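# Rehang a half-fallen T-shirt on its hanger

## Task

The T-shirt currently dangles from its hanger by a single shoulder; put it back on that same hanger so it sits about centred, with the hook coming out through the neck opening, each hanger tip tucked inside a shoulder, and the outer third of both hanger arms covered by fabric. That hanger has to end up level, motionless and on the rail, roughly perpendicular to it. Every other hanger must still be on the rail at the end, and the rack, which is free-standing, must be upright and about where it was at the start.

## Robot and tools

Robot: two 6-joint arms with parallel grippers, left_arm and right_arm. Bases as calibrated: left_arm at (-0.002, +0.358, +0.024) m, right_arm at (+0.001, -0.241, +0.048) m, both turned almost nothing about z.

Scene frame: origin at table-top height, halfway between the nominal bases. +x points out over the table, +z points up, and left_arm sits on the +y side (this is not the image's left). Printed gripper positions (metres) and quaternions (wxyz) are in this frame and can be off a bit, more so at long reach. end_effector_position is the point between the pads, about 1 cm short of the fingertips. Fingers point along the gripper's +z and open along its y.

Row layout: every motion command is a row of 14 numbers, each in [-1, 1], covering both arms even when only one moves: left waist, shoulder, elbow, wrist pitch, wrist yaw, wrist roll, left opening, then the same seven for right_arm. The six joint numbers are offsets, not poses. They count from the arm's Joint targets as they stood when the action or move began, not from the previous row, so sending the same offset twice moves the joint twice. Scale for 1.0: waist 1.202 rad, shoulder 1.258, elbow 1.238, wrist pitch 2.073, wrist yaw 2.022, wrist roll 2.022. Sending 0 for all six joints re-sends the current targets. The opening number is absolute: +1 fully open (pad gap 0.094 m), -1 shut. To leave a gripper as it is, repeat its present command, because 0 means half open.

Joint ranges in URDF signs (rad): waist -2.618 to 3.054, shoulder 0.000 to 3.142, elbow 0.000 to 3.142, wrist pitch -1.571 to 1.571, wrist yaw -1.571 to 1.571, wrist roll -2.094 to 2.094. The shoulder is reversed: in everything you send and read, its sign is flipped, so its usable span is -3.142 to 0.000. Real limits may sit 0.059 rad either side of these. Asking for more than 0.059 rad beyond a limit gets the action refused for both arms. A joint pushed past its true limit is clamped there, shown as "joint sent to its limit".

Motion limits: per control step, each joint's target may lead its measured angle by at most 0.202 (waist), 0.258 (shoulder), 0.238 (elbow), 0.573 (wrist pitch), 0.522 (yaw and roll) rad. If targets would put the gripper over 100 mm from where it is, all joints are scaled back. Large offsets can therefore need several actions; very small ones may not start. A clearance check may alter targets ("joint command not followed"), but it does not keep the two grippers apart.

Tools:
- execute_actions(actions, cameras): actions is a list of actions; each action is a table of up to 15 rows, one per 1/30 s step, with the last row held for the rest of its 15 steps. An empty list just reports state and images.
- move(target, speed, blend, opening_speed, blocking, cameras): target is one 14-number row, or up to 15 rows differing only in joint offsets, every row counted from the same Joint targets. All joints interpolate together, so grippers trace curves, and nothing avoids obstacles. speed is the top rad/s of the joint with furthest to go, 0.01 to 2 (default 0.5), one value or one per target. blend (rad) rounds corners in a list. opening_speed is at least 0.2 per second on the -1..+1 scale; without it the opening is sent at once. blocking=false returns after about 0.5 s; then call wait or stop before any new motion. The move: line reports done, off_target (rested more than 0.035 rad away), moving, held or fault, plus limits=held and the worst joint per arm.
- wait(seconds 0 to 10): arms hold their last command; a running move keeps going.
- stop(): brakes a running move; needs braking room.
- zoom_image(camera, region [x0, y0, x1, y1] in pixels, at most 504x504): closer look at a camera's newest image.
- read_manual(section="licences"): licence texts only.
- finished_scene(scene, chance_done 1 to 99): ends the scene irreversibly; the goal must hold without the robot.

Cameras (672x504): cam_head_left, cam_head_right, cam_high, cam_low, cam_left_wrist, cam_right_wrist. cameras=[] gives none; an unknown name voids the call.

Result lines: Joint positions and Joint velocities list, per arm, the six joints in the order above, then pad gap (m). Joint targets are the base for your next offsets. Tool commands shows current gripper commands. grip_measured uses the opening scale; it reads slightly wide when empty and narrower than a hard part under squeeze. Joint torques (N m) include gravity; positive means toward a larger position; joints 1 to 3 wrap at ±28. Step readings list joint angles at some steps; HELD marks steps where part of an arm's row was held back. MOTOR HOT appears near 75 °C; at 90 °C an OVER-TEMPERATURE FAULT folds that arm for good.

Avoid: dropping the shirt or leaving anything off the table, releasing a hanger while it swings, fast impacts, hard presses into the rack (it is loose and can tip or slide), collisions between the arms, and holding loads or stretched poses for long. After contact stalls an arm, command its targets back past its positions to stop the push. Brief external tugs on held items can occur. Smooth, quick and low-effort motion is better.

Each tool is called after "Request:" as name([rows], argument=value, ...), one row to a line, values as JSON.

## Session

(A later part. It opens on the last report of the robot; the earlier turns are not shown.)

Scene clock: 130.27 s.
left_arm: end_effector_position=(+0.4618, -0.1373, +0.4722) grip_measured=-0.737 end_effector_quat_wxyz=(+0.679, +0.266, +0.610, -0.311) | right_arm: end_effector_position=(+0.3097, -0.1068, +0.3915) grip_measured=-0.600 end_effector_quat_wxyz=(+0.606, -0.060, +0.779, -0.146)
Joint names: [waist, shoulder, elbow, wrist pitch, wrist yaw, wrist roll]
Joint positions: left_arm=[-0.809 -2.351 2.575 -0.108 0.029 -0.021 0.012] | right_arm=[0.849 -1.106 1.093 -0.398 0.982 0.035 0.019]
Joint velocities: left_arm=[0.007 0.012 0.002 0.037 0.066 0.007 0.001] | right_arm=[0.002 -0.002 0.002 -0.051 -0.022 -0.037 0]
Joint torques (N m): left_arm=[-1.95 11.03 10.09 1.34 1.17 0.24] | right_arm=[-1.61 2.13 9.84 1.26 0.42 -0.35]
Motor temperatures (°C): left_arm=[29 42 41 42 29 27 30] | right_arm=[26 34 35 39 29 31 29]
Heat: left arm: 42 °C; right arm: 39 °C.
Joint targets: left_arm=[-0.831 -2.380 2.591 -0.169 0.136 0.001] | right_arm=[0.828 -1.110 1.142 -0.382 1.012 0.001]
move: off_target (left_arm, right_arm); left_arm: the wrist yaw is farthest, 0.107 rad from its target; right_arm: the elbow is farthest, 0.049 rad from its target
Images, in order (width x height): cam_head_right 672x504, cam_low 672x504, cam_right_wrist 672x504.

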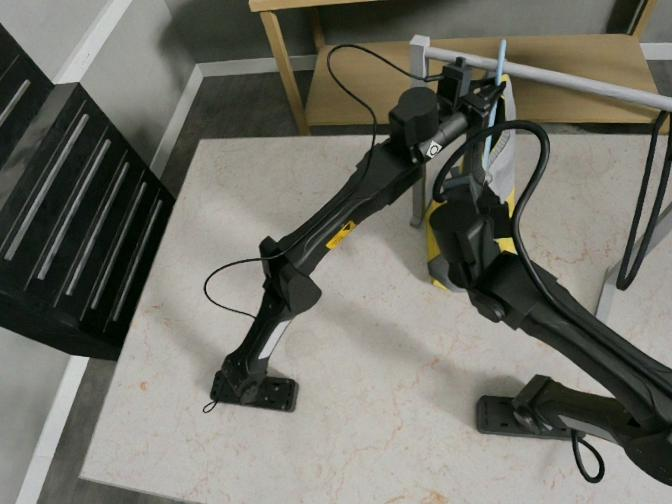

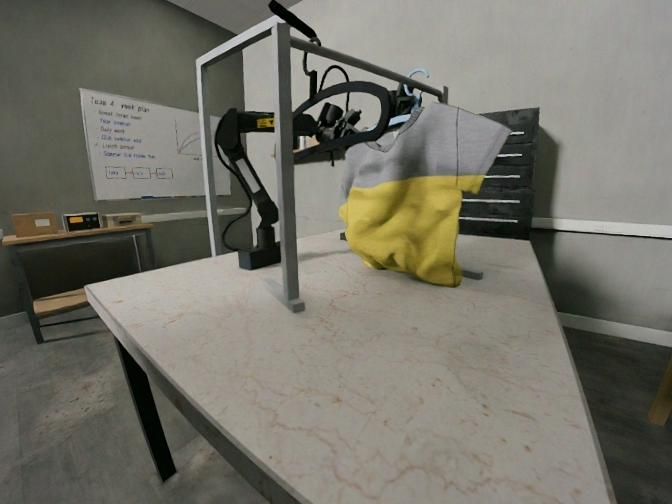

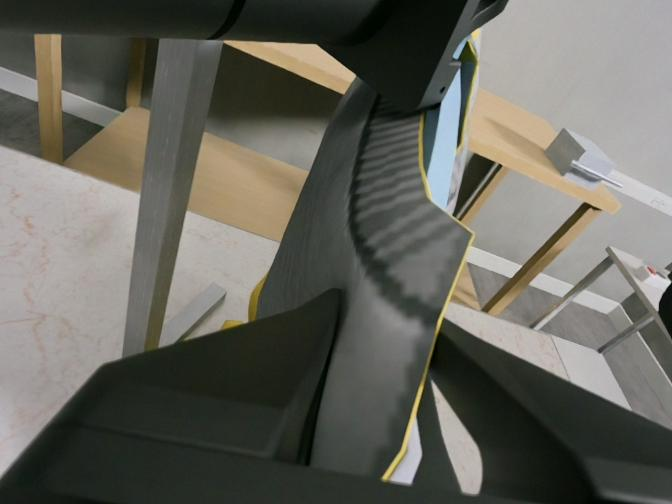

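Request:
move(target=[0,0,0,0,0,0,-0.9,0,0,0,0,0,0,-0.52], opening_speed=0.2, cameras=["cam_right_wrist","cam_low"])

Request:
zoom_image(camera="cam_low", region=[300, 60, 500, 210])

Scene clock: 131.00 s.
left_arm: end_effector_position=(+0.4555, -0.1441, +0.4682) grip_measured=-0.737 end_effector_quat_wxyz=(+0.672, +0.281, +0.608, -0.316) | right_arm: end_effector_position=(+0.3100, -0.1076, +0.3915) grip_measured=-0.521 end_effector_quat_wxyz=(+0.605, -0.062, +0.779, -0.149)
Joint names: [waist, shoulder, elbow, wrist pitch, wrist yaw, wrist roll]
Joint positions: left_arm=[-0.816 -2.353 2.575 -0.119 0.052 -0.012 0.012] | right_arm=[0.846 -1.106 1.093 -0.398 0.982 0.028 0.023]
Joint velocities: left_arm=[0.007 -0.002 0.002 -0.007 0.081 -0.11 -0.001] | right_arm=[-0.007 0.017 0.007 0.007 -0.051 -0.022 -0.001]
Joint torques (N m): left_arm=[-1.21 11.21 10.17 1.42 0.9 0.12] | right_arm=[-1.39 2.15 9.87 1.25 0.43 -0.27]
Motor temperatures (°C): left_arm=[29 42 41 42 29 27 30] | right_arm=[26 34 35 39 29 31 29]
Heat: left arm: 42 °C; right arm: 39 °C.
Joint targets: left_arm=[-0.831 -2.380 2.591 -0.169 0.136 0.001] | right_arm=[0.828 -1.110 1.142 -0.382 1.012 0.001]
move: off_target (left_arm, right_arm); left_arm: the wrist yaw is farthest, 0.084 rad from its target; right_arm: the elbow is farthest, 0.049 rad from its target
Images, in order (width x height): cam_low 672x504, cam_right_wrist 672x504.

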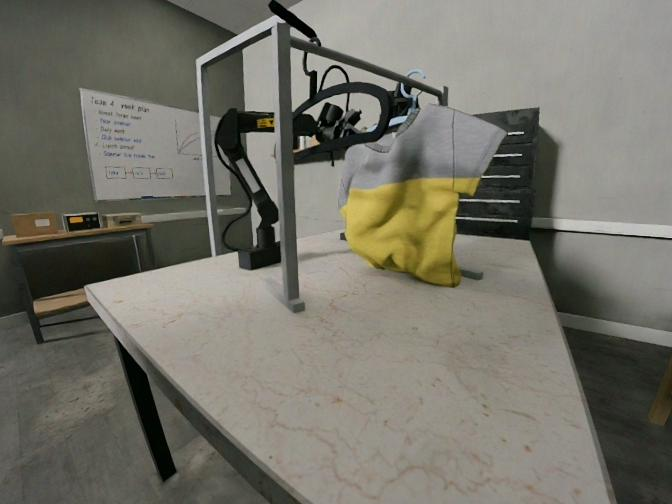

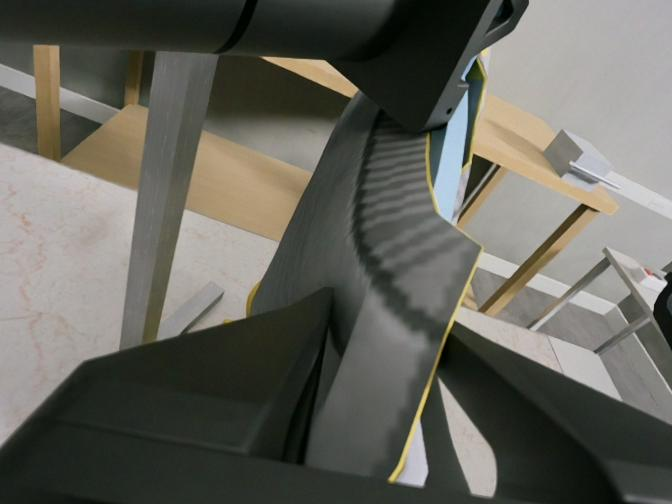

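Scaled by 2.520 from the camera's 672x504 image, which has a finer 960x720 frame.

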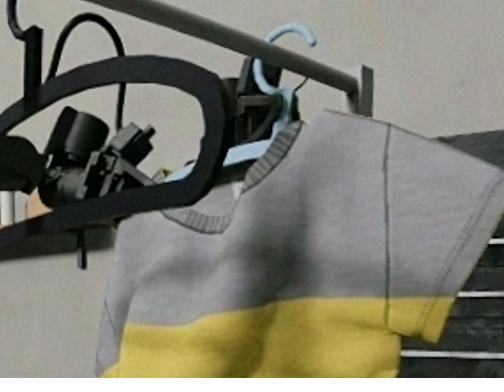

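Request:
move(target=[0,0,0,0,0,0,-0.9,-0.0909,-0.0442,0.0881,-0.0258,-0.0555,0,-0.6], speed=0.15, cameras=["cam_right_wrist","cam_head_right","cam_low"])

Request:
zoom_image(camera="cam_low", region=[300, 60, 500, 210])

Request:
zoom_image(camera="cam_head_right", region=[380, 60, 600, 330])

Scene clock: 132.80 s.
left_arm: end_effector_position=(+0.4519, -0.1480, +0.4659) grip_measured=-0.737 end_effector_quat_wxyz=(+0.669, +0.291, +0.607, -0.316) | right_arm: end_effector_position=(+0.3343, -0.1177, +0.4145) grip_measured=-0.598 end_effector_quat_wxyz=(+0.607, -0.037, +0.782, -0.134)
Joint names: [waist, shoulder, elbow, wrist pitch, wrist yaw, wrist roll]
Joint positions: left_arm=[-0.821 -2.354 2.575 -0.125 0.063 0 0.012] | right_arm=[0.736 -1.162 1.208 -0.412 0.887 0.025 0.019]
Joint velocities: left_arm=[0.022 0.007 -0.007 0.066 0.051 0.037 -0.001] | right_arm=[-0.002 0.007 -0.002 -0.007 -0.037 0.022 0.001]
Joint torques (N m): left_arm=[-0.95 11.44 10.1 1.53 0.85 0.06] | right_arm=[-1.43 2.58 9.35 0.95 0.22 -0.25]
Motor temperatures (°C): left_arm=[29 42 41 42 29 27 30] | right_arm=[26 34 35 39 29 31 29]
Heat: left arm: 42 °C; right arm: 39 °C.
Joint targets: left_arm=[-0.831 -2.380 2.591 -0.169 0.136 0.001] | right_arm=[0.719 -1.166 1.251 -0.435 0.899 0.001]
move: off_target (left_arm, right_arm); left_arm: the wrist yaw is farthest, 0.073 rad from its target; right_arm: the elbow is farthest, 0.043 rad from its target
Images, in order (width x height): cam_head_right 672x504, cam_low 672x504, cam_right_wrist 672x504.

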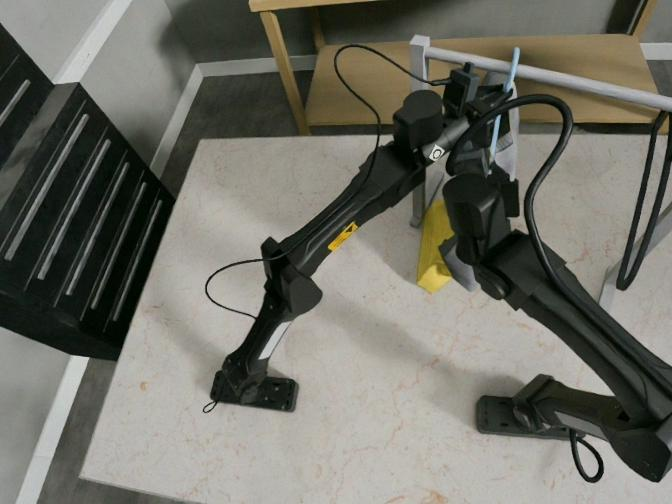

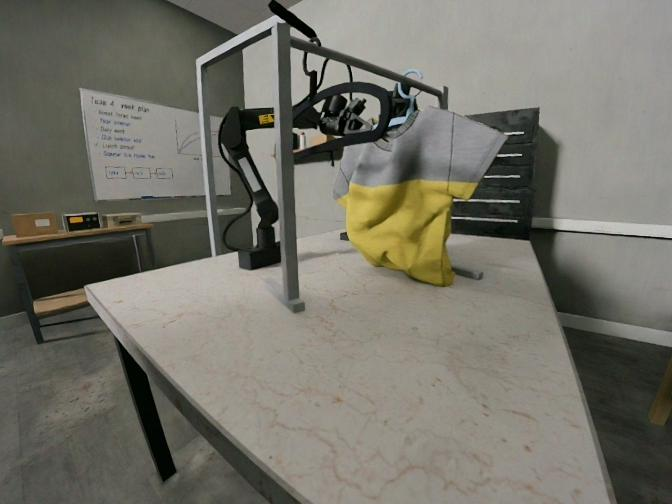

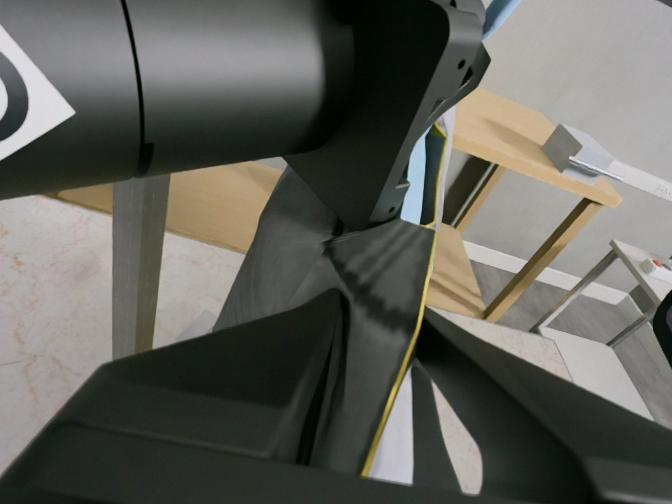

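Scaled by 2.520 from the camera's 672x504 image, which has a finer 960x720 frame.

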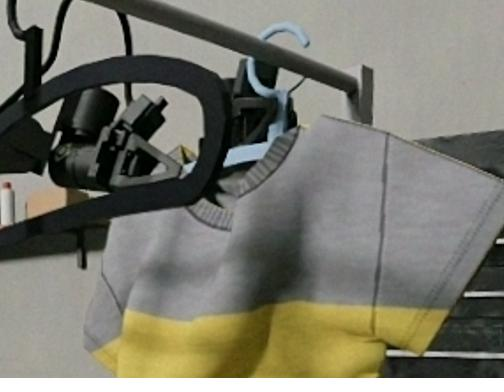

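Scaled by 1.867 from the camera's 672x504 image, which has a finer 960x720 frame.

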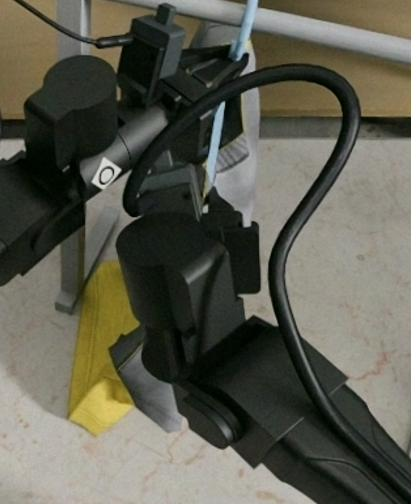

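Request:
move(target=[0,0,0,0,0,0,-0.9,0,0,0,0,0,0,-0.1], opening_speed=0.3, cameras=["cam_right_wrist","cam_head_right","cam_low"])

Request:
zoom_image(camera="cam_low", region=[300, 60, 500, 210])

Scene clock: 134.90 s.
left_arm: end_effector_position=(+0.4425, -0.1560, +0.4617) grip_measured=-0.737 end_effector_quat_wxyz=(+0.658, +0.314, +0.602, -0.326) | right_arm: end_effector_position=(+0.3354, -0.1191, +0.4159) grip_measured=-0.102 end_effector_quat_wxyz=(+0.607, -0.039, +0.782, -0.136)
Joint names: [waist, shoulder, elbow, wrist pitch, wrist yaw, wrist roll]
Joint positions: left_arm=[-0.827 -2.354 2.575 -0.142 0.11 0.011 0.012] | right_arm=[0.728 -1.162 1.212 -0.412 0.88 0.014 0.042]
Joint velocities: left_arm=[-0.027 0.012 -0.012 -0.051 -0.051 -0.007 0] | right_arm=[0.002 0.012 0.002 -0.022 -0.022 -0.051 -0.001]
Joint torques (N m): left_arm=[-0.44 11.3 10.29 1.61 0.23 -0.01] | right_arm=[-0.77 2.58 9.07 0.95 0.3 -0.12]
Motor temperatures (°C): left_arm=[29 43 41 42 29 27 30] | right_arm=[26 34 35 39 29 31 29]
Heat: left arm: 43 °C; right arm: 39 °C.
Joint targets: left_arm=[-0.831 -2.380 2.591 -0.169 0.136 0.001] | right_arm=[0.719 -1.166 1.251 -0.435 0.899 0.001]
move: off_target (right_arm); right_arm: the elbow is farthest, 0.039 rad from its target
Images, in order (width x height): cam_head_right 672x504, cam_low 672x504, cam_right_wrist 672x504.

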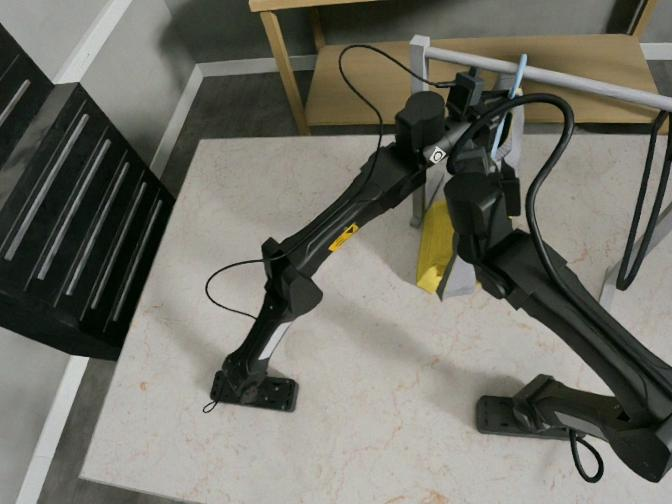

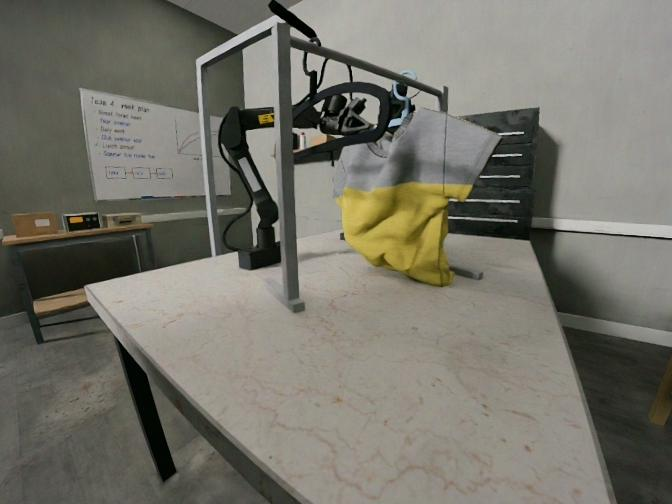

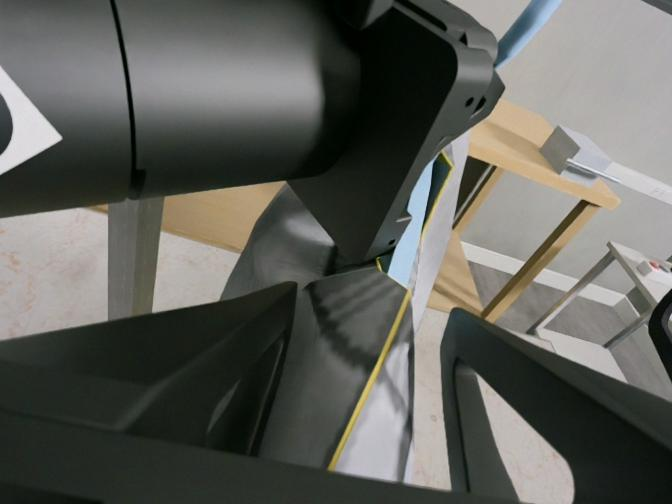

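Scaled by 2.520 from the camera's 672x504 image, which has a finer 960x720 frame.

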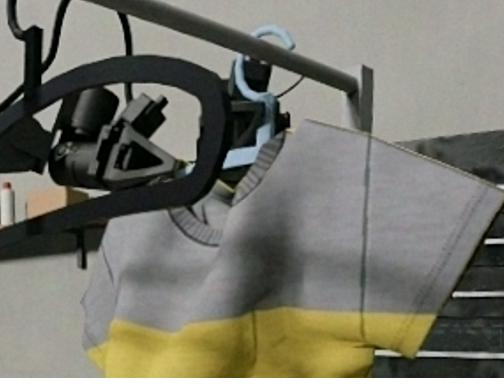

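Request:
move([
  [0,0,0,0,0,0,-0.9,0,-0.01,0.15,-0.07,0,0,-0.1],
  [0,0,0,0,0,0,-0.9,0.238,0.0055,0.15,-0.09,0.1315,0,-0.1],
], speed=0.25)

Request:
zoom_image(camera="cam_low", region=[300, 60, 500, 210])

Request:
zoom_image(camera="cam_head_right", region=[380, 60, 600, 330])

Request:
zoom_image(camera="cam_high", region=[190, 50, 450, 290])

Scene clock: 137.93 s.
left_arm: end_effector_position=(+0.4392, -0.1584, +0.4609) grip_measured=-0.737 end_effector_quat_wxyz=(+0.653, +0.322, +0.599, -0.333) | right_arm: end_effector_position=(+0.2842, -0.0908, +0.4709) grip_measured=-0.102 end_effector_quat_wxyz=(+0.631, -0.070, +0.756, -0.160)
Joint names: [waist, shoulder, elbow, wrist pitch, wrist yaw, wrist roll]
Joint positions: left_arm=[-0.827 -2.354 2.575 -0.145 0.133 0.011 0.012] | right_arm=[1 -1.173 1.4 -0.602 1.143 0.003 0.042]
Joint velocities: left_arm=[0.002 0.012 -0.002 -0.007 -0.022 -0.007 -0.001] | right_arm=[0.002 0.002 0.017 0.051 0.037 -0.037 -0.001]
Joint torques (N m): left_arm=[-0.4 11.33 10.28 1.65 0.08 -0.05] | right_arm=[0.31 3.7 8.4 0.88 0.34 -0.1]
Motor temperatures (°C): left_arm=[29 43 41 42 29 27 30] | right_arm=[26 34 35 39 29 31 29]
Heat: left arm: 43 °C; right arm: 39 °C.
Joint targets: left_arm=[-0.831 -2.380 2.591 -0.169 0.136 0.001] | right_arm=[1.005 -1.159 1.437 -0.622 1.165 0.001]
move: off_target (right_arm); right_arm: the elbow is farthest, 0.037 rad from its target

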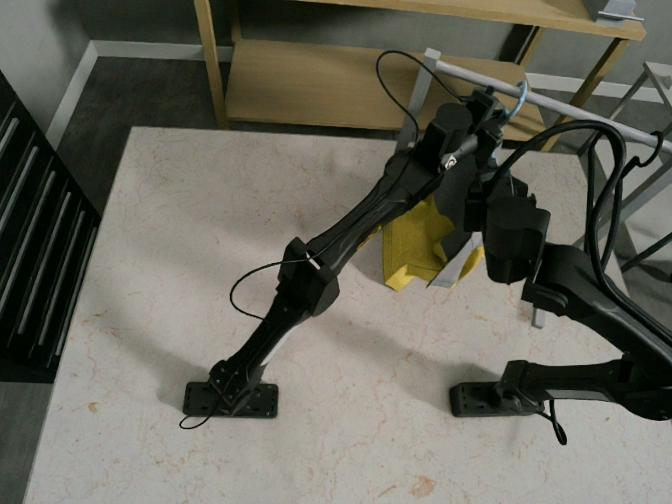

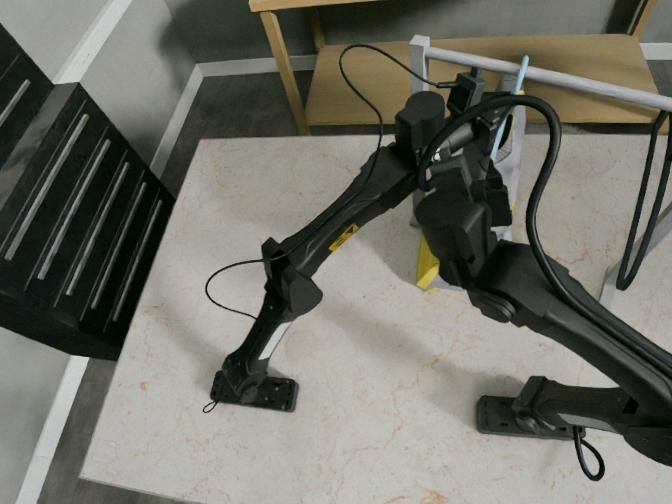

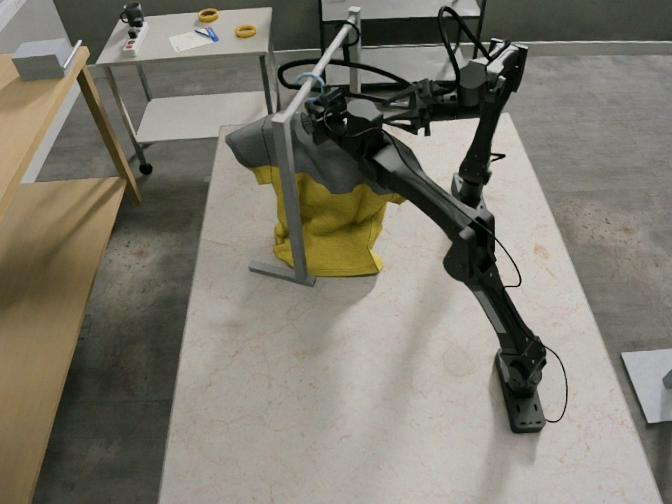

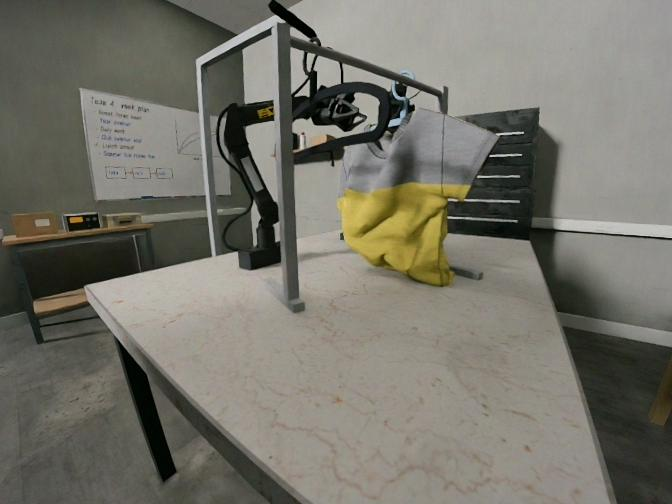

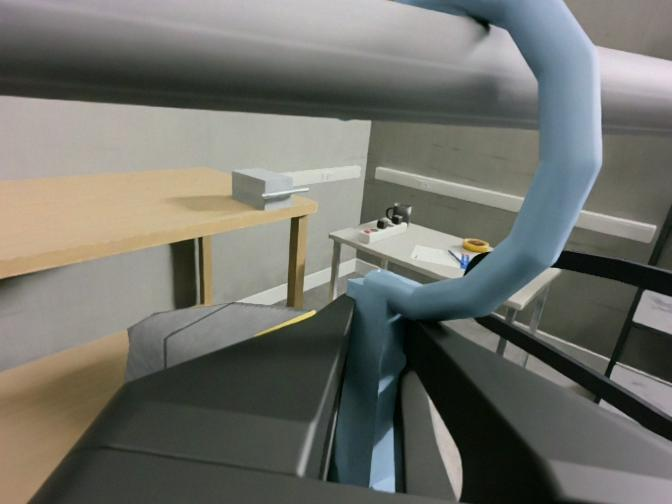

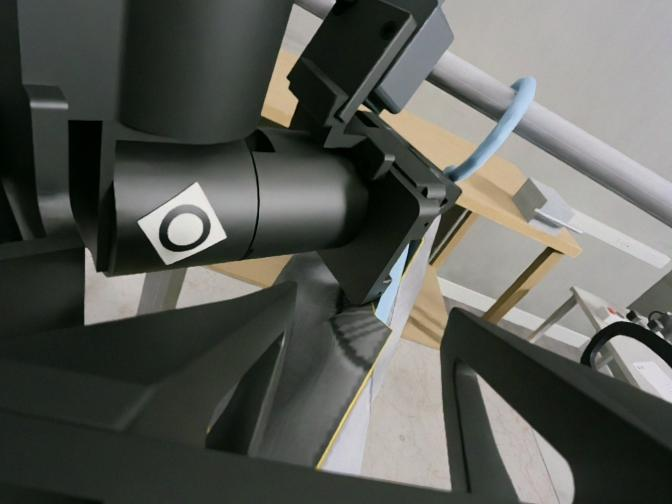

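Scaled by 2.520 from the camera's 672x504 image, which has a finer 960x720 frame.

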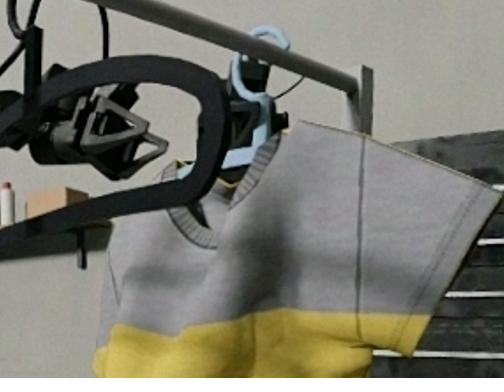

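Scaled by 1.867 from the camera's 672x504 image, which has a finer 960x720 frame.

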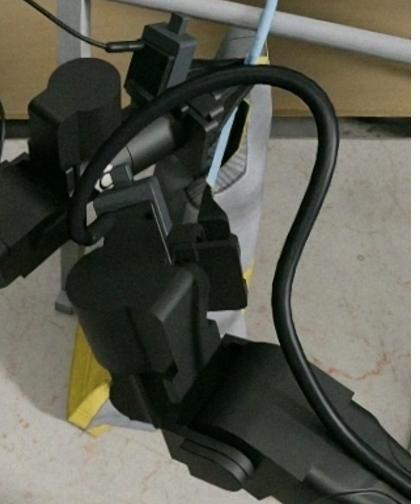

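Scaled by 1.938 from the camera's 672x504 image, which has a finer 960x720 frame.

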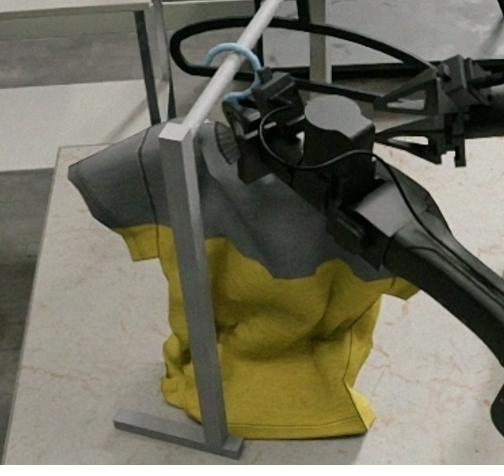

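Request:
move([
  [0,0,0,0,0,0,-0.9,-0.1473,0.039,-0.101,0.082,-0.0757,0,-0.1],
  [0,0,0,0,0,0,-0.9,-0.1473,0.039,-0.238,0.1158,-0.0757,0,-0.1],
], speed=0.3, cameras=["cam_right_wrist"])

Request:
move(target=[0,0,0,0,0,0,-0.9,0,0,0,0,0,0,-0.7], opening_speed=0.6, cameras=["cam_right_wrist"])

Scene clock: 139.93 s.
left_arm: end_effector_position=(+0.4405, -0.1575, +0.4609) grip_measured=-0.737 end_effector_quat_wxyz=(+0.654, +0.319, +0.601, -0.330) | right_arm: end_effector_position=(+0.3136, -0.1142, +0.4093) grip_measured=-0.102 end_effector_quat_wxyz=(+0.609, -0.052, +0.774, -0.167)
Joint names: [waist, shoulder, elbow, wrist pitch, wrist yaw, wrist roll]
Joint positions: left_arm=[-0.827 -2.354 2.575 -0.145 0.124 0.011 0.012] | right_arm=[0.832 -1.127 1.157 -0.423 1.01 0.003 0.042]
Joint velocities: left_arm=[0.012 -0.012 -0.027 0.007 -0.037 -0.022 0] | right_arm=[-0.012 0.012 -0.007 -0.022 -0.007 0.022 -0.001]
Joint torques (N m): left_arm=[-0.31 11.41 10.09 1.64 0.11 -0.09] | right_arm=[-0.34 4.1 5.12 1.46 0.14 -0.1]
Motor temperatures (°C): left_arm=[29 43 41 42 29 27 30] | right_arm=[26 34 35 39 29 31 29]
Heat: left arm: 43 °C; right arm: 39 °C.
Joint targets: left_arm=[-0.831 -2.380 2.591 -0.169 0.136 0.001] | right_arm=[0.828 -1.110 1.142 -0.382 1.012 0.001]
move: off_target (right_arm); right_arm: the wrist pitch is farthest, 0.041 rad from its target
Images, in order (width x height): cam_right_wrist 672x504.

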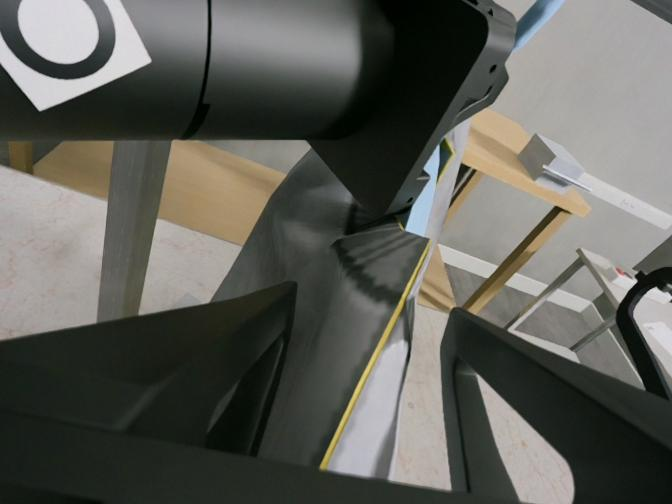

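Scene clock: 141.23 s.
left_arm: end_effector_position=(+0.4441, -0.1549, +0.4610) grip_measured=-0.737 end_effector_quat_wxyz=(+0.656, +0.307, +0.607, -0.327) | right_arm: end_effector_position=(+0.3143, -0.1186, +0.4141) grip_measured=-0.694 end_effector_quat_wxyz=(+0.617, -0.029, +0.769, -0.166)
Joint names: [waist, shoulder, elbow, wrist pitch, wrist yaw, wrist roll]
Joint positions: left_arm=[-0.827 -2.354 2.575 -0.145 0.1 -0.001 0.012] | right_arm=[0.828 -1.127 1.157 -0.401 1.036 0.023 0.014]
Joint velocities: left_arm=[-0.002 0.002 -0.007 -0.051 -0.022 0.007 0] | right_arm=[-0.002 0.007 0.007 -0.007 0.051 0.022 0]
Joint torques (N m): left_arm=[-0.51 11.28 10.37 1.69 0.36 0] | right_arm=[-0.06 4.07 5.08 1.26 -0.03 -0.2]
Motor temperatures (°C): left_arm=[29 43 41 42 29 27 30] | right_arm=[26 34 35 39 29 31 28]
Heat: left arm: 43 °C; right arm: 39 °C.
Joint targets: left_arm=[-0.831 -2.380 2.591 -0.169 0.136 0.001] | right_arm=[0.828 -1.110 1.142 -0.382 1.012 0.001]
move: off_target (left_arm); left_arm: the wrist yaw is farthest, 0.036 rad from its target
Images, in order (width x height): cam_right_wrist 672x504.

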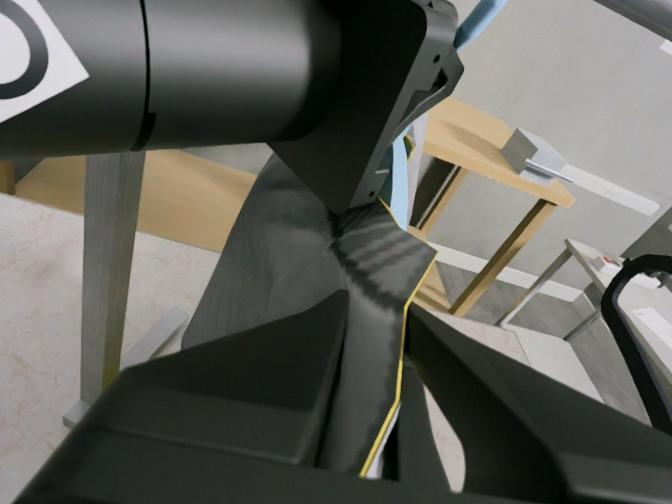

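Request:
move(target=[0,0,0,0,0,0,-0.9,-0.0909,-0.0442,0.0881,-0.0258,-0.0555,0,-0.72], speed=0.15, cameras=["cam_right_wrist","cam_low"])

Request:
zoom_image(camera="cam_low", region=[300, 60, 500, 210])

Request:
move(target=[0,0,0,0,0,0,-0.9,0,0,0,0,0,0,-0.5], opening_speed=0.2, cameras=["cam_right_wrist","cam_low"])

Request:
zoom_image(camera="cam_low", region=[300, 60, 500, 210])

Scene clock: 142.60 s.
left_arm: end_effector_position=(+0.4492, -0.1506, +0.4629) grip_measured=-0.737 end_effector_quat_wxyz=(+0.664, +0.300, +0.607, -0.317) | right_arm: end_effector_position=(+0.3331, -0.1228, +0.4193) grip_measured=-0.716 end_effector_quat_wxyz=(+0.611, -0.026, +0.779, -0.140)
Joint names: [waist, shoulder, elbow, wrist pitch, wrist yaw, wrist roll]
Joint positions: left_arm=[-0.823 -2.354 2.575 -0.138 0.076 0.006 0.012] | right_arm=[0.735 -1.156 1.212 -0.41 0.909 0.025 0.013]
Joint velocities: left_arm=[-0.032 0.007 -0.002 -0.007 -0.037 -0.007 0.001] | right_arm=[0.002 -0.012 0.002 -0.022 0.007 -0.037 0]
Joint torques (N m): left_arm=[-0.88 11.51 10.26 1.62 0.64 -0.02] | right_arm=[-1.25 2.06 9.05 0.94 0.01 -0.25]
Motor temperatures (°C): left_arm=[29 43 41 42 29 26 30] | right_arm=[26 34 35 39 29 31 28]
Heat: left arm: 43 °C; right arm: 39 °C.
Joint targets: left_arm=[-0.831 -2.380 2.591 -0.169 0.136 0.001] | right_arm=[0.719 -1.165 1.251 -0.435 0.900 0.001]
move: off_target (left_arm, right_arm); left_arm: the wrist yaw is farthest, 0.060 rad from its target; right_arm: the elbow is farthest, 0.039 rad from its target
Images, in order (width x height): cam_low 672x504, cam_right_wrist 672x504.

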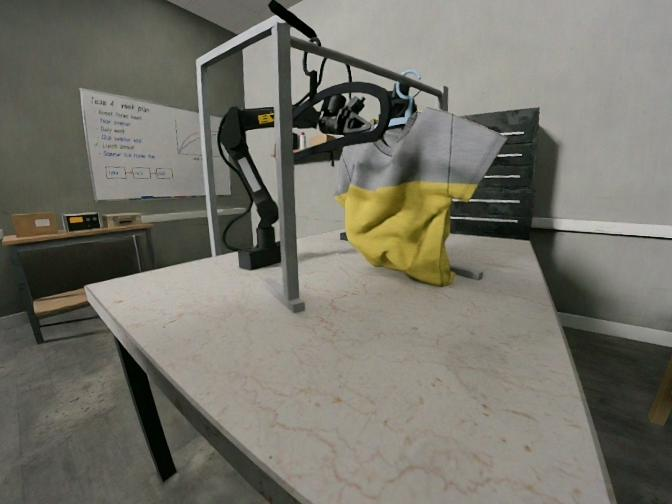

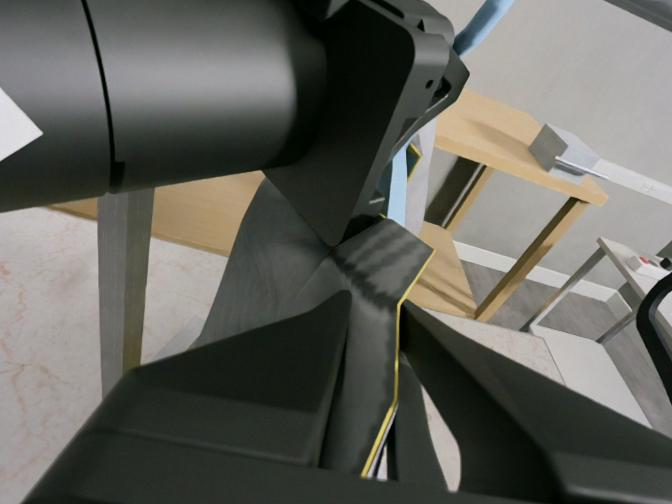

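Scaled by 2.520 from the camera's 672x504 image, which has a finer 960x720 frame.

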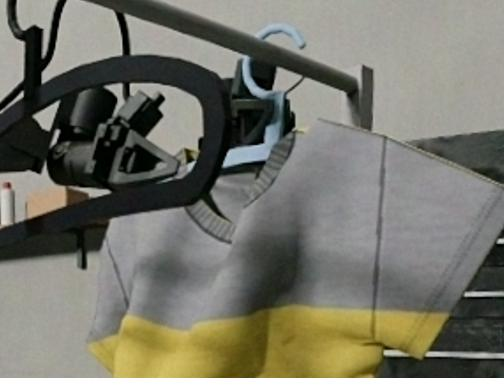

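Scene clock: 143.90 s.
left_arm: end_effector_position=(+0.4448, -0.1542, +0.4625) grip_measured=-0.737 end_effector_quat_wxyz=(+0.660, +0.307, +0.604, -0.324) | right_arm: end_effector_position=(+0.3338, -0.1192, +0.4189) grip_measured=-0.502 end_effector_quat_wxyz=(+0.611, -0.036, +0.780, -0.133)
Joint names: [waist, shoulder, elbow, wrist pitch, wrist yaw, wrist roll]
Joint positions: left_arm=[-0.826 -2.354 2.575 -0.139 0.096 0.006 0.012] | right_arm=[0.733 -1.156 1.214 -0.41 0.884 0.017 0.023]
Joint velocities: left_arm=[0.007 -0.002 0.002 -0.037 0.007 0.007 0] | right_arm=[-0.012 0.002 -0.017 -0.022 -0.007 -0.051 0]
Joint torques (N m): left_arm=[-0.4 11.21 10.28 1.61 0.41 -0.03] | right_arm=[-1.17 2.09 8.92 0.93 0.25 -0.15]
Motor temperatures (°C): left_arm=[29 43 41 42 29 26 30] | right_arm=[26 34 35 39 29 31 28]
Heat: left arm: 43 °C; right arm: 39 °C.
Joint targets: left_arm=[-0.831 -2.380 2.591 -0.169 0.136 0.001] | right_arm=[0.719 -1.165 1.251 -0.435 0.900 0.001]
move: off_target (left_arm, right_arm); left_arm: the wrist yaw is farthest, 0.040 rad from its target; right_arm: the elbow is farthest, 0.037 rad from its target
Images, in order (width x height): cam_low 672x504, cam_right_wrist 672x504.

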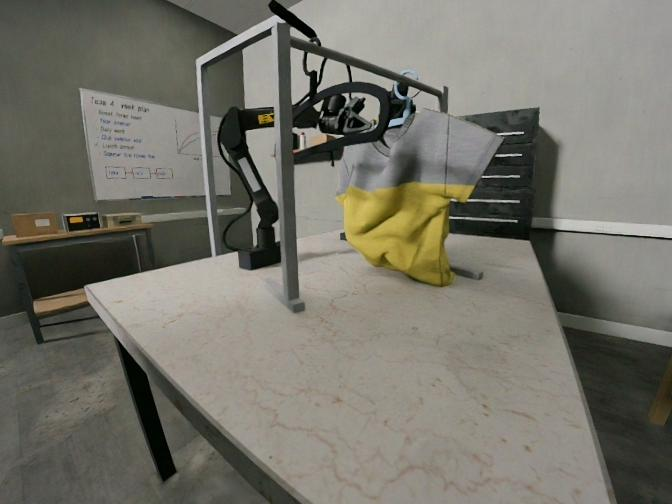

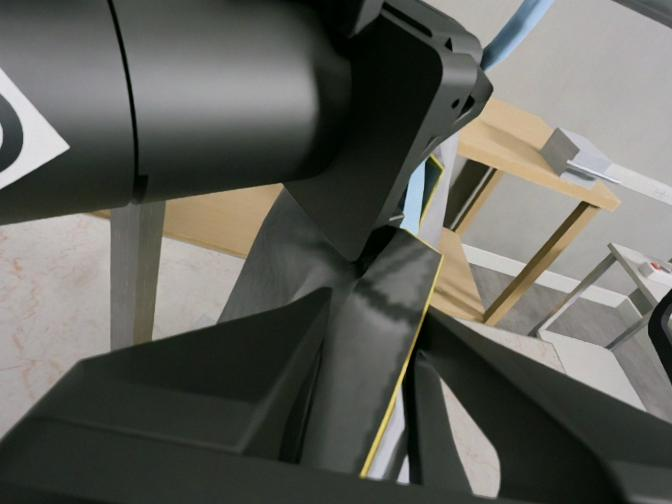

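Scaled by 2.520 from the camera's 672x504 image, which has a finer 960x720 frame.

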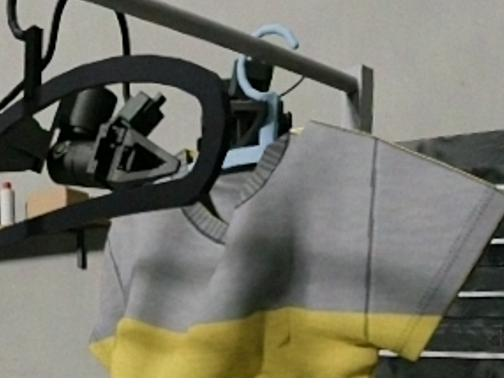

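Request:
move(target=[0,0,0,0,0,0,-0.9,-0.0636,-0.031,0.062,-0.018,-0.039,0,-0.62], speed=0.15, cameras=["cam_right_wrist"])

Request:
move(target=[0,0,0,0,0,0,-0.9,0,0,0,0,0,0,-0.3], opening_speed=0.2, cameras=["cam_right_wrist","cam_low"])

Request:
zoom_image(camera="cam_low", region=[300, 60, 500, 210])

Scene clock: 145.07 s.
left_arm: end_effector_position=(+0.4448, -0.1542, +0.4625) grip_measured=-0.737 end_effector_quat_wxyz=(+0.660, +0.308, +0.604, -0.323) | right_arm: end_effector_position=(+0.3496, -0.1249, +0.4283) grip_measured=-0.618 end_effector_quat_wxyz=(+0.605, -0.031, +0.786, -0.122)
Joint names: [waist, shoulder, elbow, wrist pitch, wrist yaw, wrist roll]
Joint positions: left_arm=[-0.826 -2.354 2.575 -0.139 0.096 0.008 0.012] | right_arm=[0.661 -1.198 1.29 -0.441 0.803 0.017 0.018]
Joint velocities: left_arm=[-0.007 0.007 -0.007 -0.11 -0.051 0.022 0.001] | right_arm=[-0.007 0.002 0.012 -0.007 0.022 -0.022 0.001]
Joint torques (N m): left_arm=[-0.43 11.37 10.28 1.57 0.34 0.04] | right_arm=[-1.44 2.63 8.88 0.92 0.27 -0.16]
Motor temperatures (°C): left_arm=[29 44 41 42 29 26 30] | right_arm=[26 34 35 39 29 31 28]
Heat: left arm: 44 °C; right arm: 39 °C.
Joint targets: left_arm=[-0.831 -2.380 2.591 -0.169 0.136 0.001] | right_arm=[0.642 -1.204 1.328 -0.473 0.821 0.001]
move: off_target (left_arm, right_arm); left_arm: the wrist yaw is farthest, 0.040 rad from its target; right_arm: the elbow is farthest, 0.038 rad from its target
Images, in order (width x height): cam_right_wrist 672x504.

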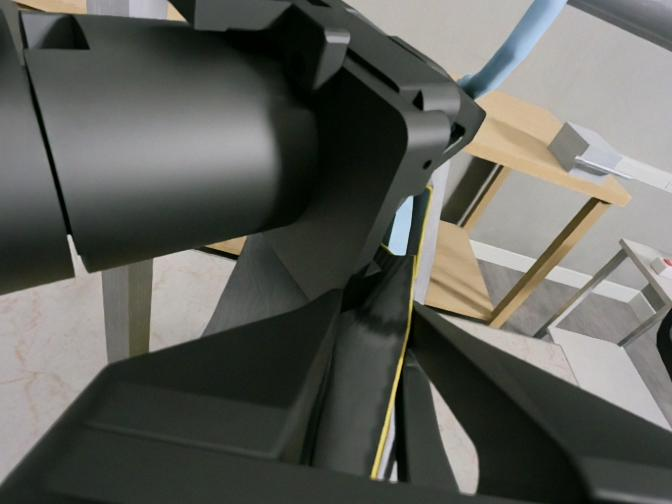

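Scene clock: 146.87 s.
left_arm: end_effector_position=(+0.4422, -0.1561, +0.4621) grip_measured=-0.737 end_effector_quat_wxyz=(+0.657, +0.314, +0.601, -0.329) | right_arm: end_effector_position=(+0.3506, -0.1280, +0.4283) grip_measured=-0.302 end_effector_quat_wxyz=(+0.604, -0.029, +0.786, -0.126)
Joint names: [waist, shoulder, elbow, wrist pitch, wrist yaw, wrist roll]
Joint positions: left_arm=[-0.826 -2.354 2.575 -0.141 0.115 0.008 0.012] | right_arm=[0.651 -1.198 1.291 -0.443 0.801 0.014 0.033]
Joint velocities: left_arm=[-0.007 -0.002 0.007 -0.11 0.007 -0.007 -0.001] | right_arm=[0.002 0.002 -0.007 0.007 -0.007 -0.037 -0.001]
Joint torques (N m): left_arm=[-0.54 11.48 10.14 1.6 0.17 -0.03] | right_arm=[-0.73 2.62 8.88 0.93 0.28 -0.12]
Motor temperatures (°C): left_arm=[29 44 41 42 29 26 30] | right_arm=[26 34 35 39 29 31 28]
Heat: left arm: 44 °C; right arm: 39 °C.
Joint targets: left_arm=[-0.831 -2.380 2.591 -0.169 0.136 0.001] | right_arm=[0.642 -1.204 1.328 -0.473 0.821 0.001]
move: off_target (right_arm); right_arm: the elbow is farthest, 0.037 rad from its target
Images, in order (width x height): cam_low 672x504, cam_right_wrist 672x504.

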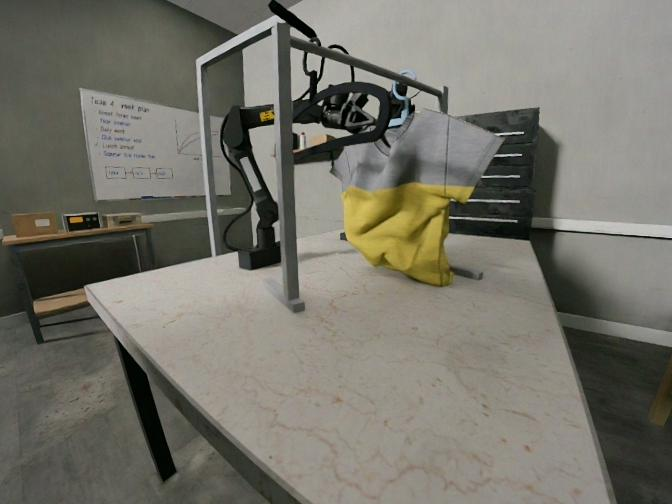

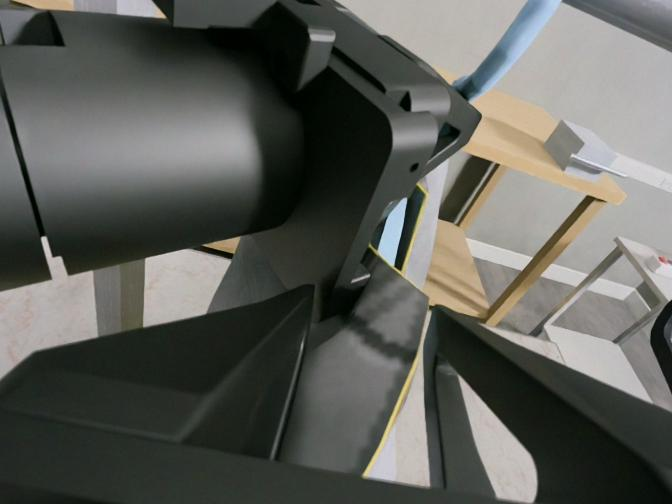

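Scaled by 2.520 from the camera's 672x504 image, which has a finer 960x720 frame.

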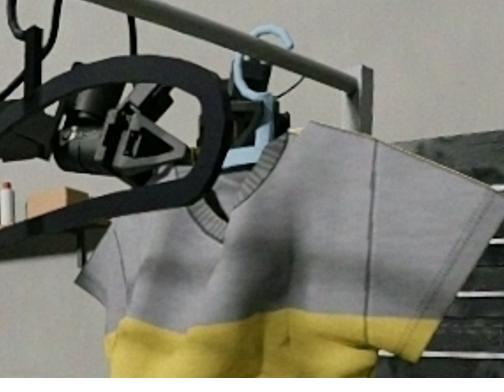

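Request:
move([
  [0,0,0,0,0,0,-0.9,0.0636,0.026,0.02,-0.02,0.039,0,-0.15],
  [0,0,0,0,0,0,-0.9,0.0636,0.021,0.088,-0.052,0.039,0,-0.15],
  [0,0,0,0,0,0,-0.9,0.3016,0.0365,0.088,-0.072,0.1705,0,-0.15],
], speed=0.25, cameras=["cam_right_wrist","cam_low","cam_head_right","cam_high"])

Request:
zoom_image(camera="cam_low", region=[300, 60, 500, 210])

Scene clock: 149.73 s.
left_arm: end_effector_position=(+0.4404, -0.1574, +0.4613) grip_measured=-0.737 end_effector_quat_wxyz=(+0.654, +0.318, +0.600, -0.332) | right_arm: end_effector_position=(+0.2854, -0.0891, +0.4691) grip_measured=-0.152 end_effector_quat_wxyz=(+0.630, -0.072, +0.756, -0.163)
Joint names: [waist, shoulder, elbow, wrist pitch, wrist yaw, wrist roll]
Joint positions: left_arm=[-0.826 -2.354 2.575 -0.144 0.127 0.008 0.012] | right_arm=[1 -1.18 1.4 -0.602 1.145 0.003 0.04]
Joint velocities: left_arm=[-0.012 0.007 0.012 -0.051 0.007 -0.037 -0.001] | right_arm=[0.002 -0.022 0.022 -0.051 -0.022 -0.007 -0.001]
Joint torques (N m): left_arm=[-0.44 11.36 10.13 1.65 0.11 0.01] | right_arm=[0.28 4.51 8.42 0.86 0.35 -0.1]
Motor temperatures (°C): left_arm=[29 44 41 42 29 26 30] | right_arm=[26 34 35 39 29 31 28]
Heat: left arm: 44 °C; right arm: 39 °C.
Joint targets: left_arm=[-0.831 -2.380 2.591 -0.169 0.136 0.001] | right_arm=[1.005 -1.159 1.437 -0.622 1.166 0.001]
move: off_target (right_arm); right_arm: the elbow is farthest, 0.036 rad from its target
Images, in order (width x height): cam_head_right 672x504, cam_high 672x504, cam_low 672x504, cam_right_wrist 672x504.

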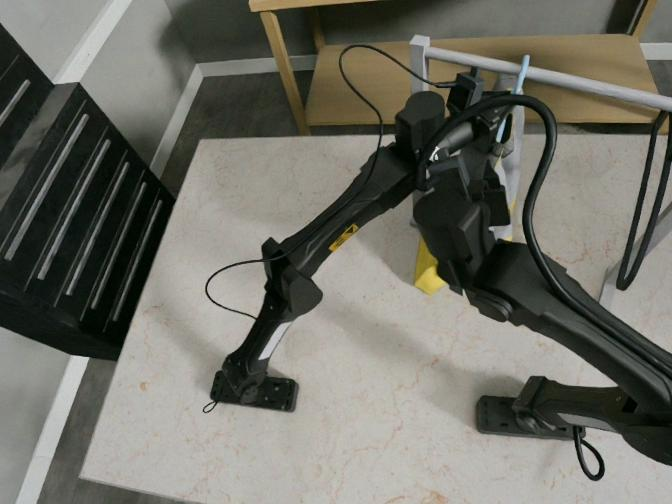

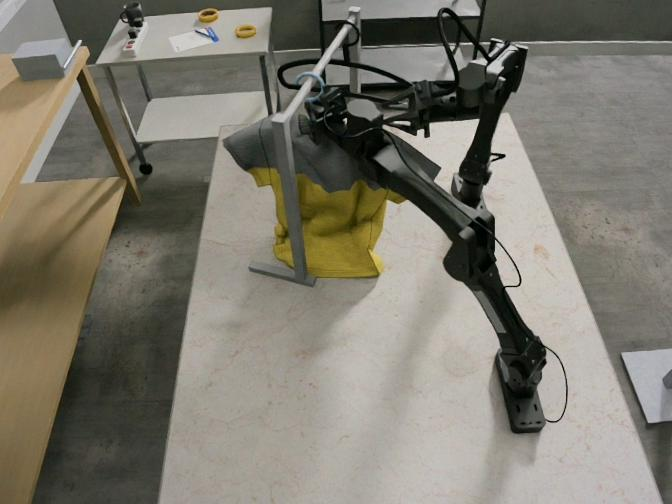

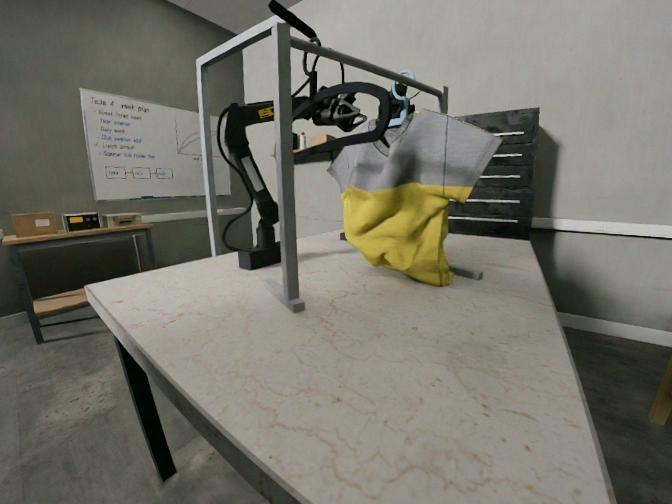

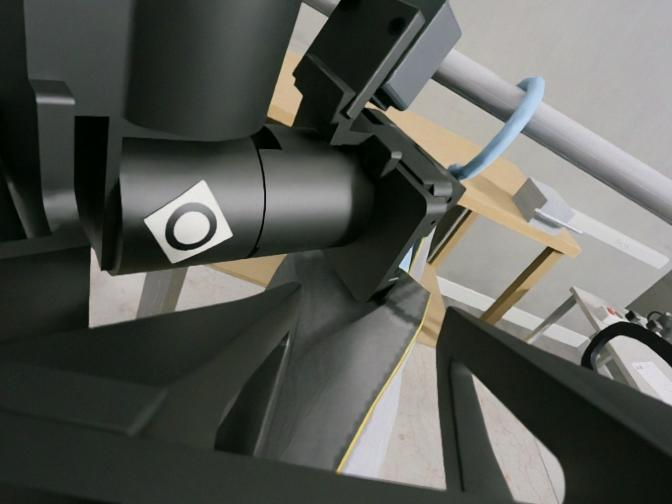

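Scaled by 2.520 from the camera's 672x504 image, which has a finer 960x720 frame.

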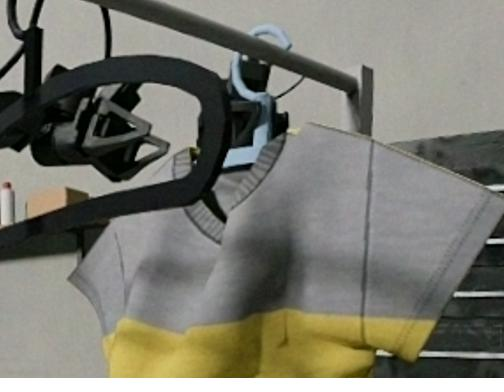

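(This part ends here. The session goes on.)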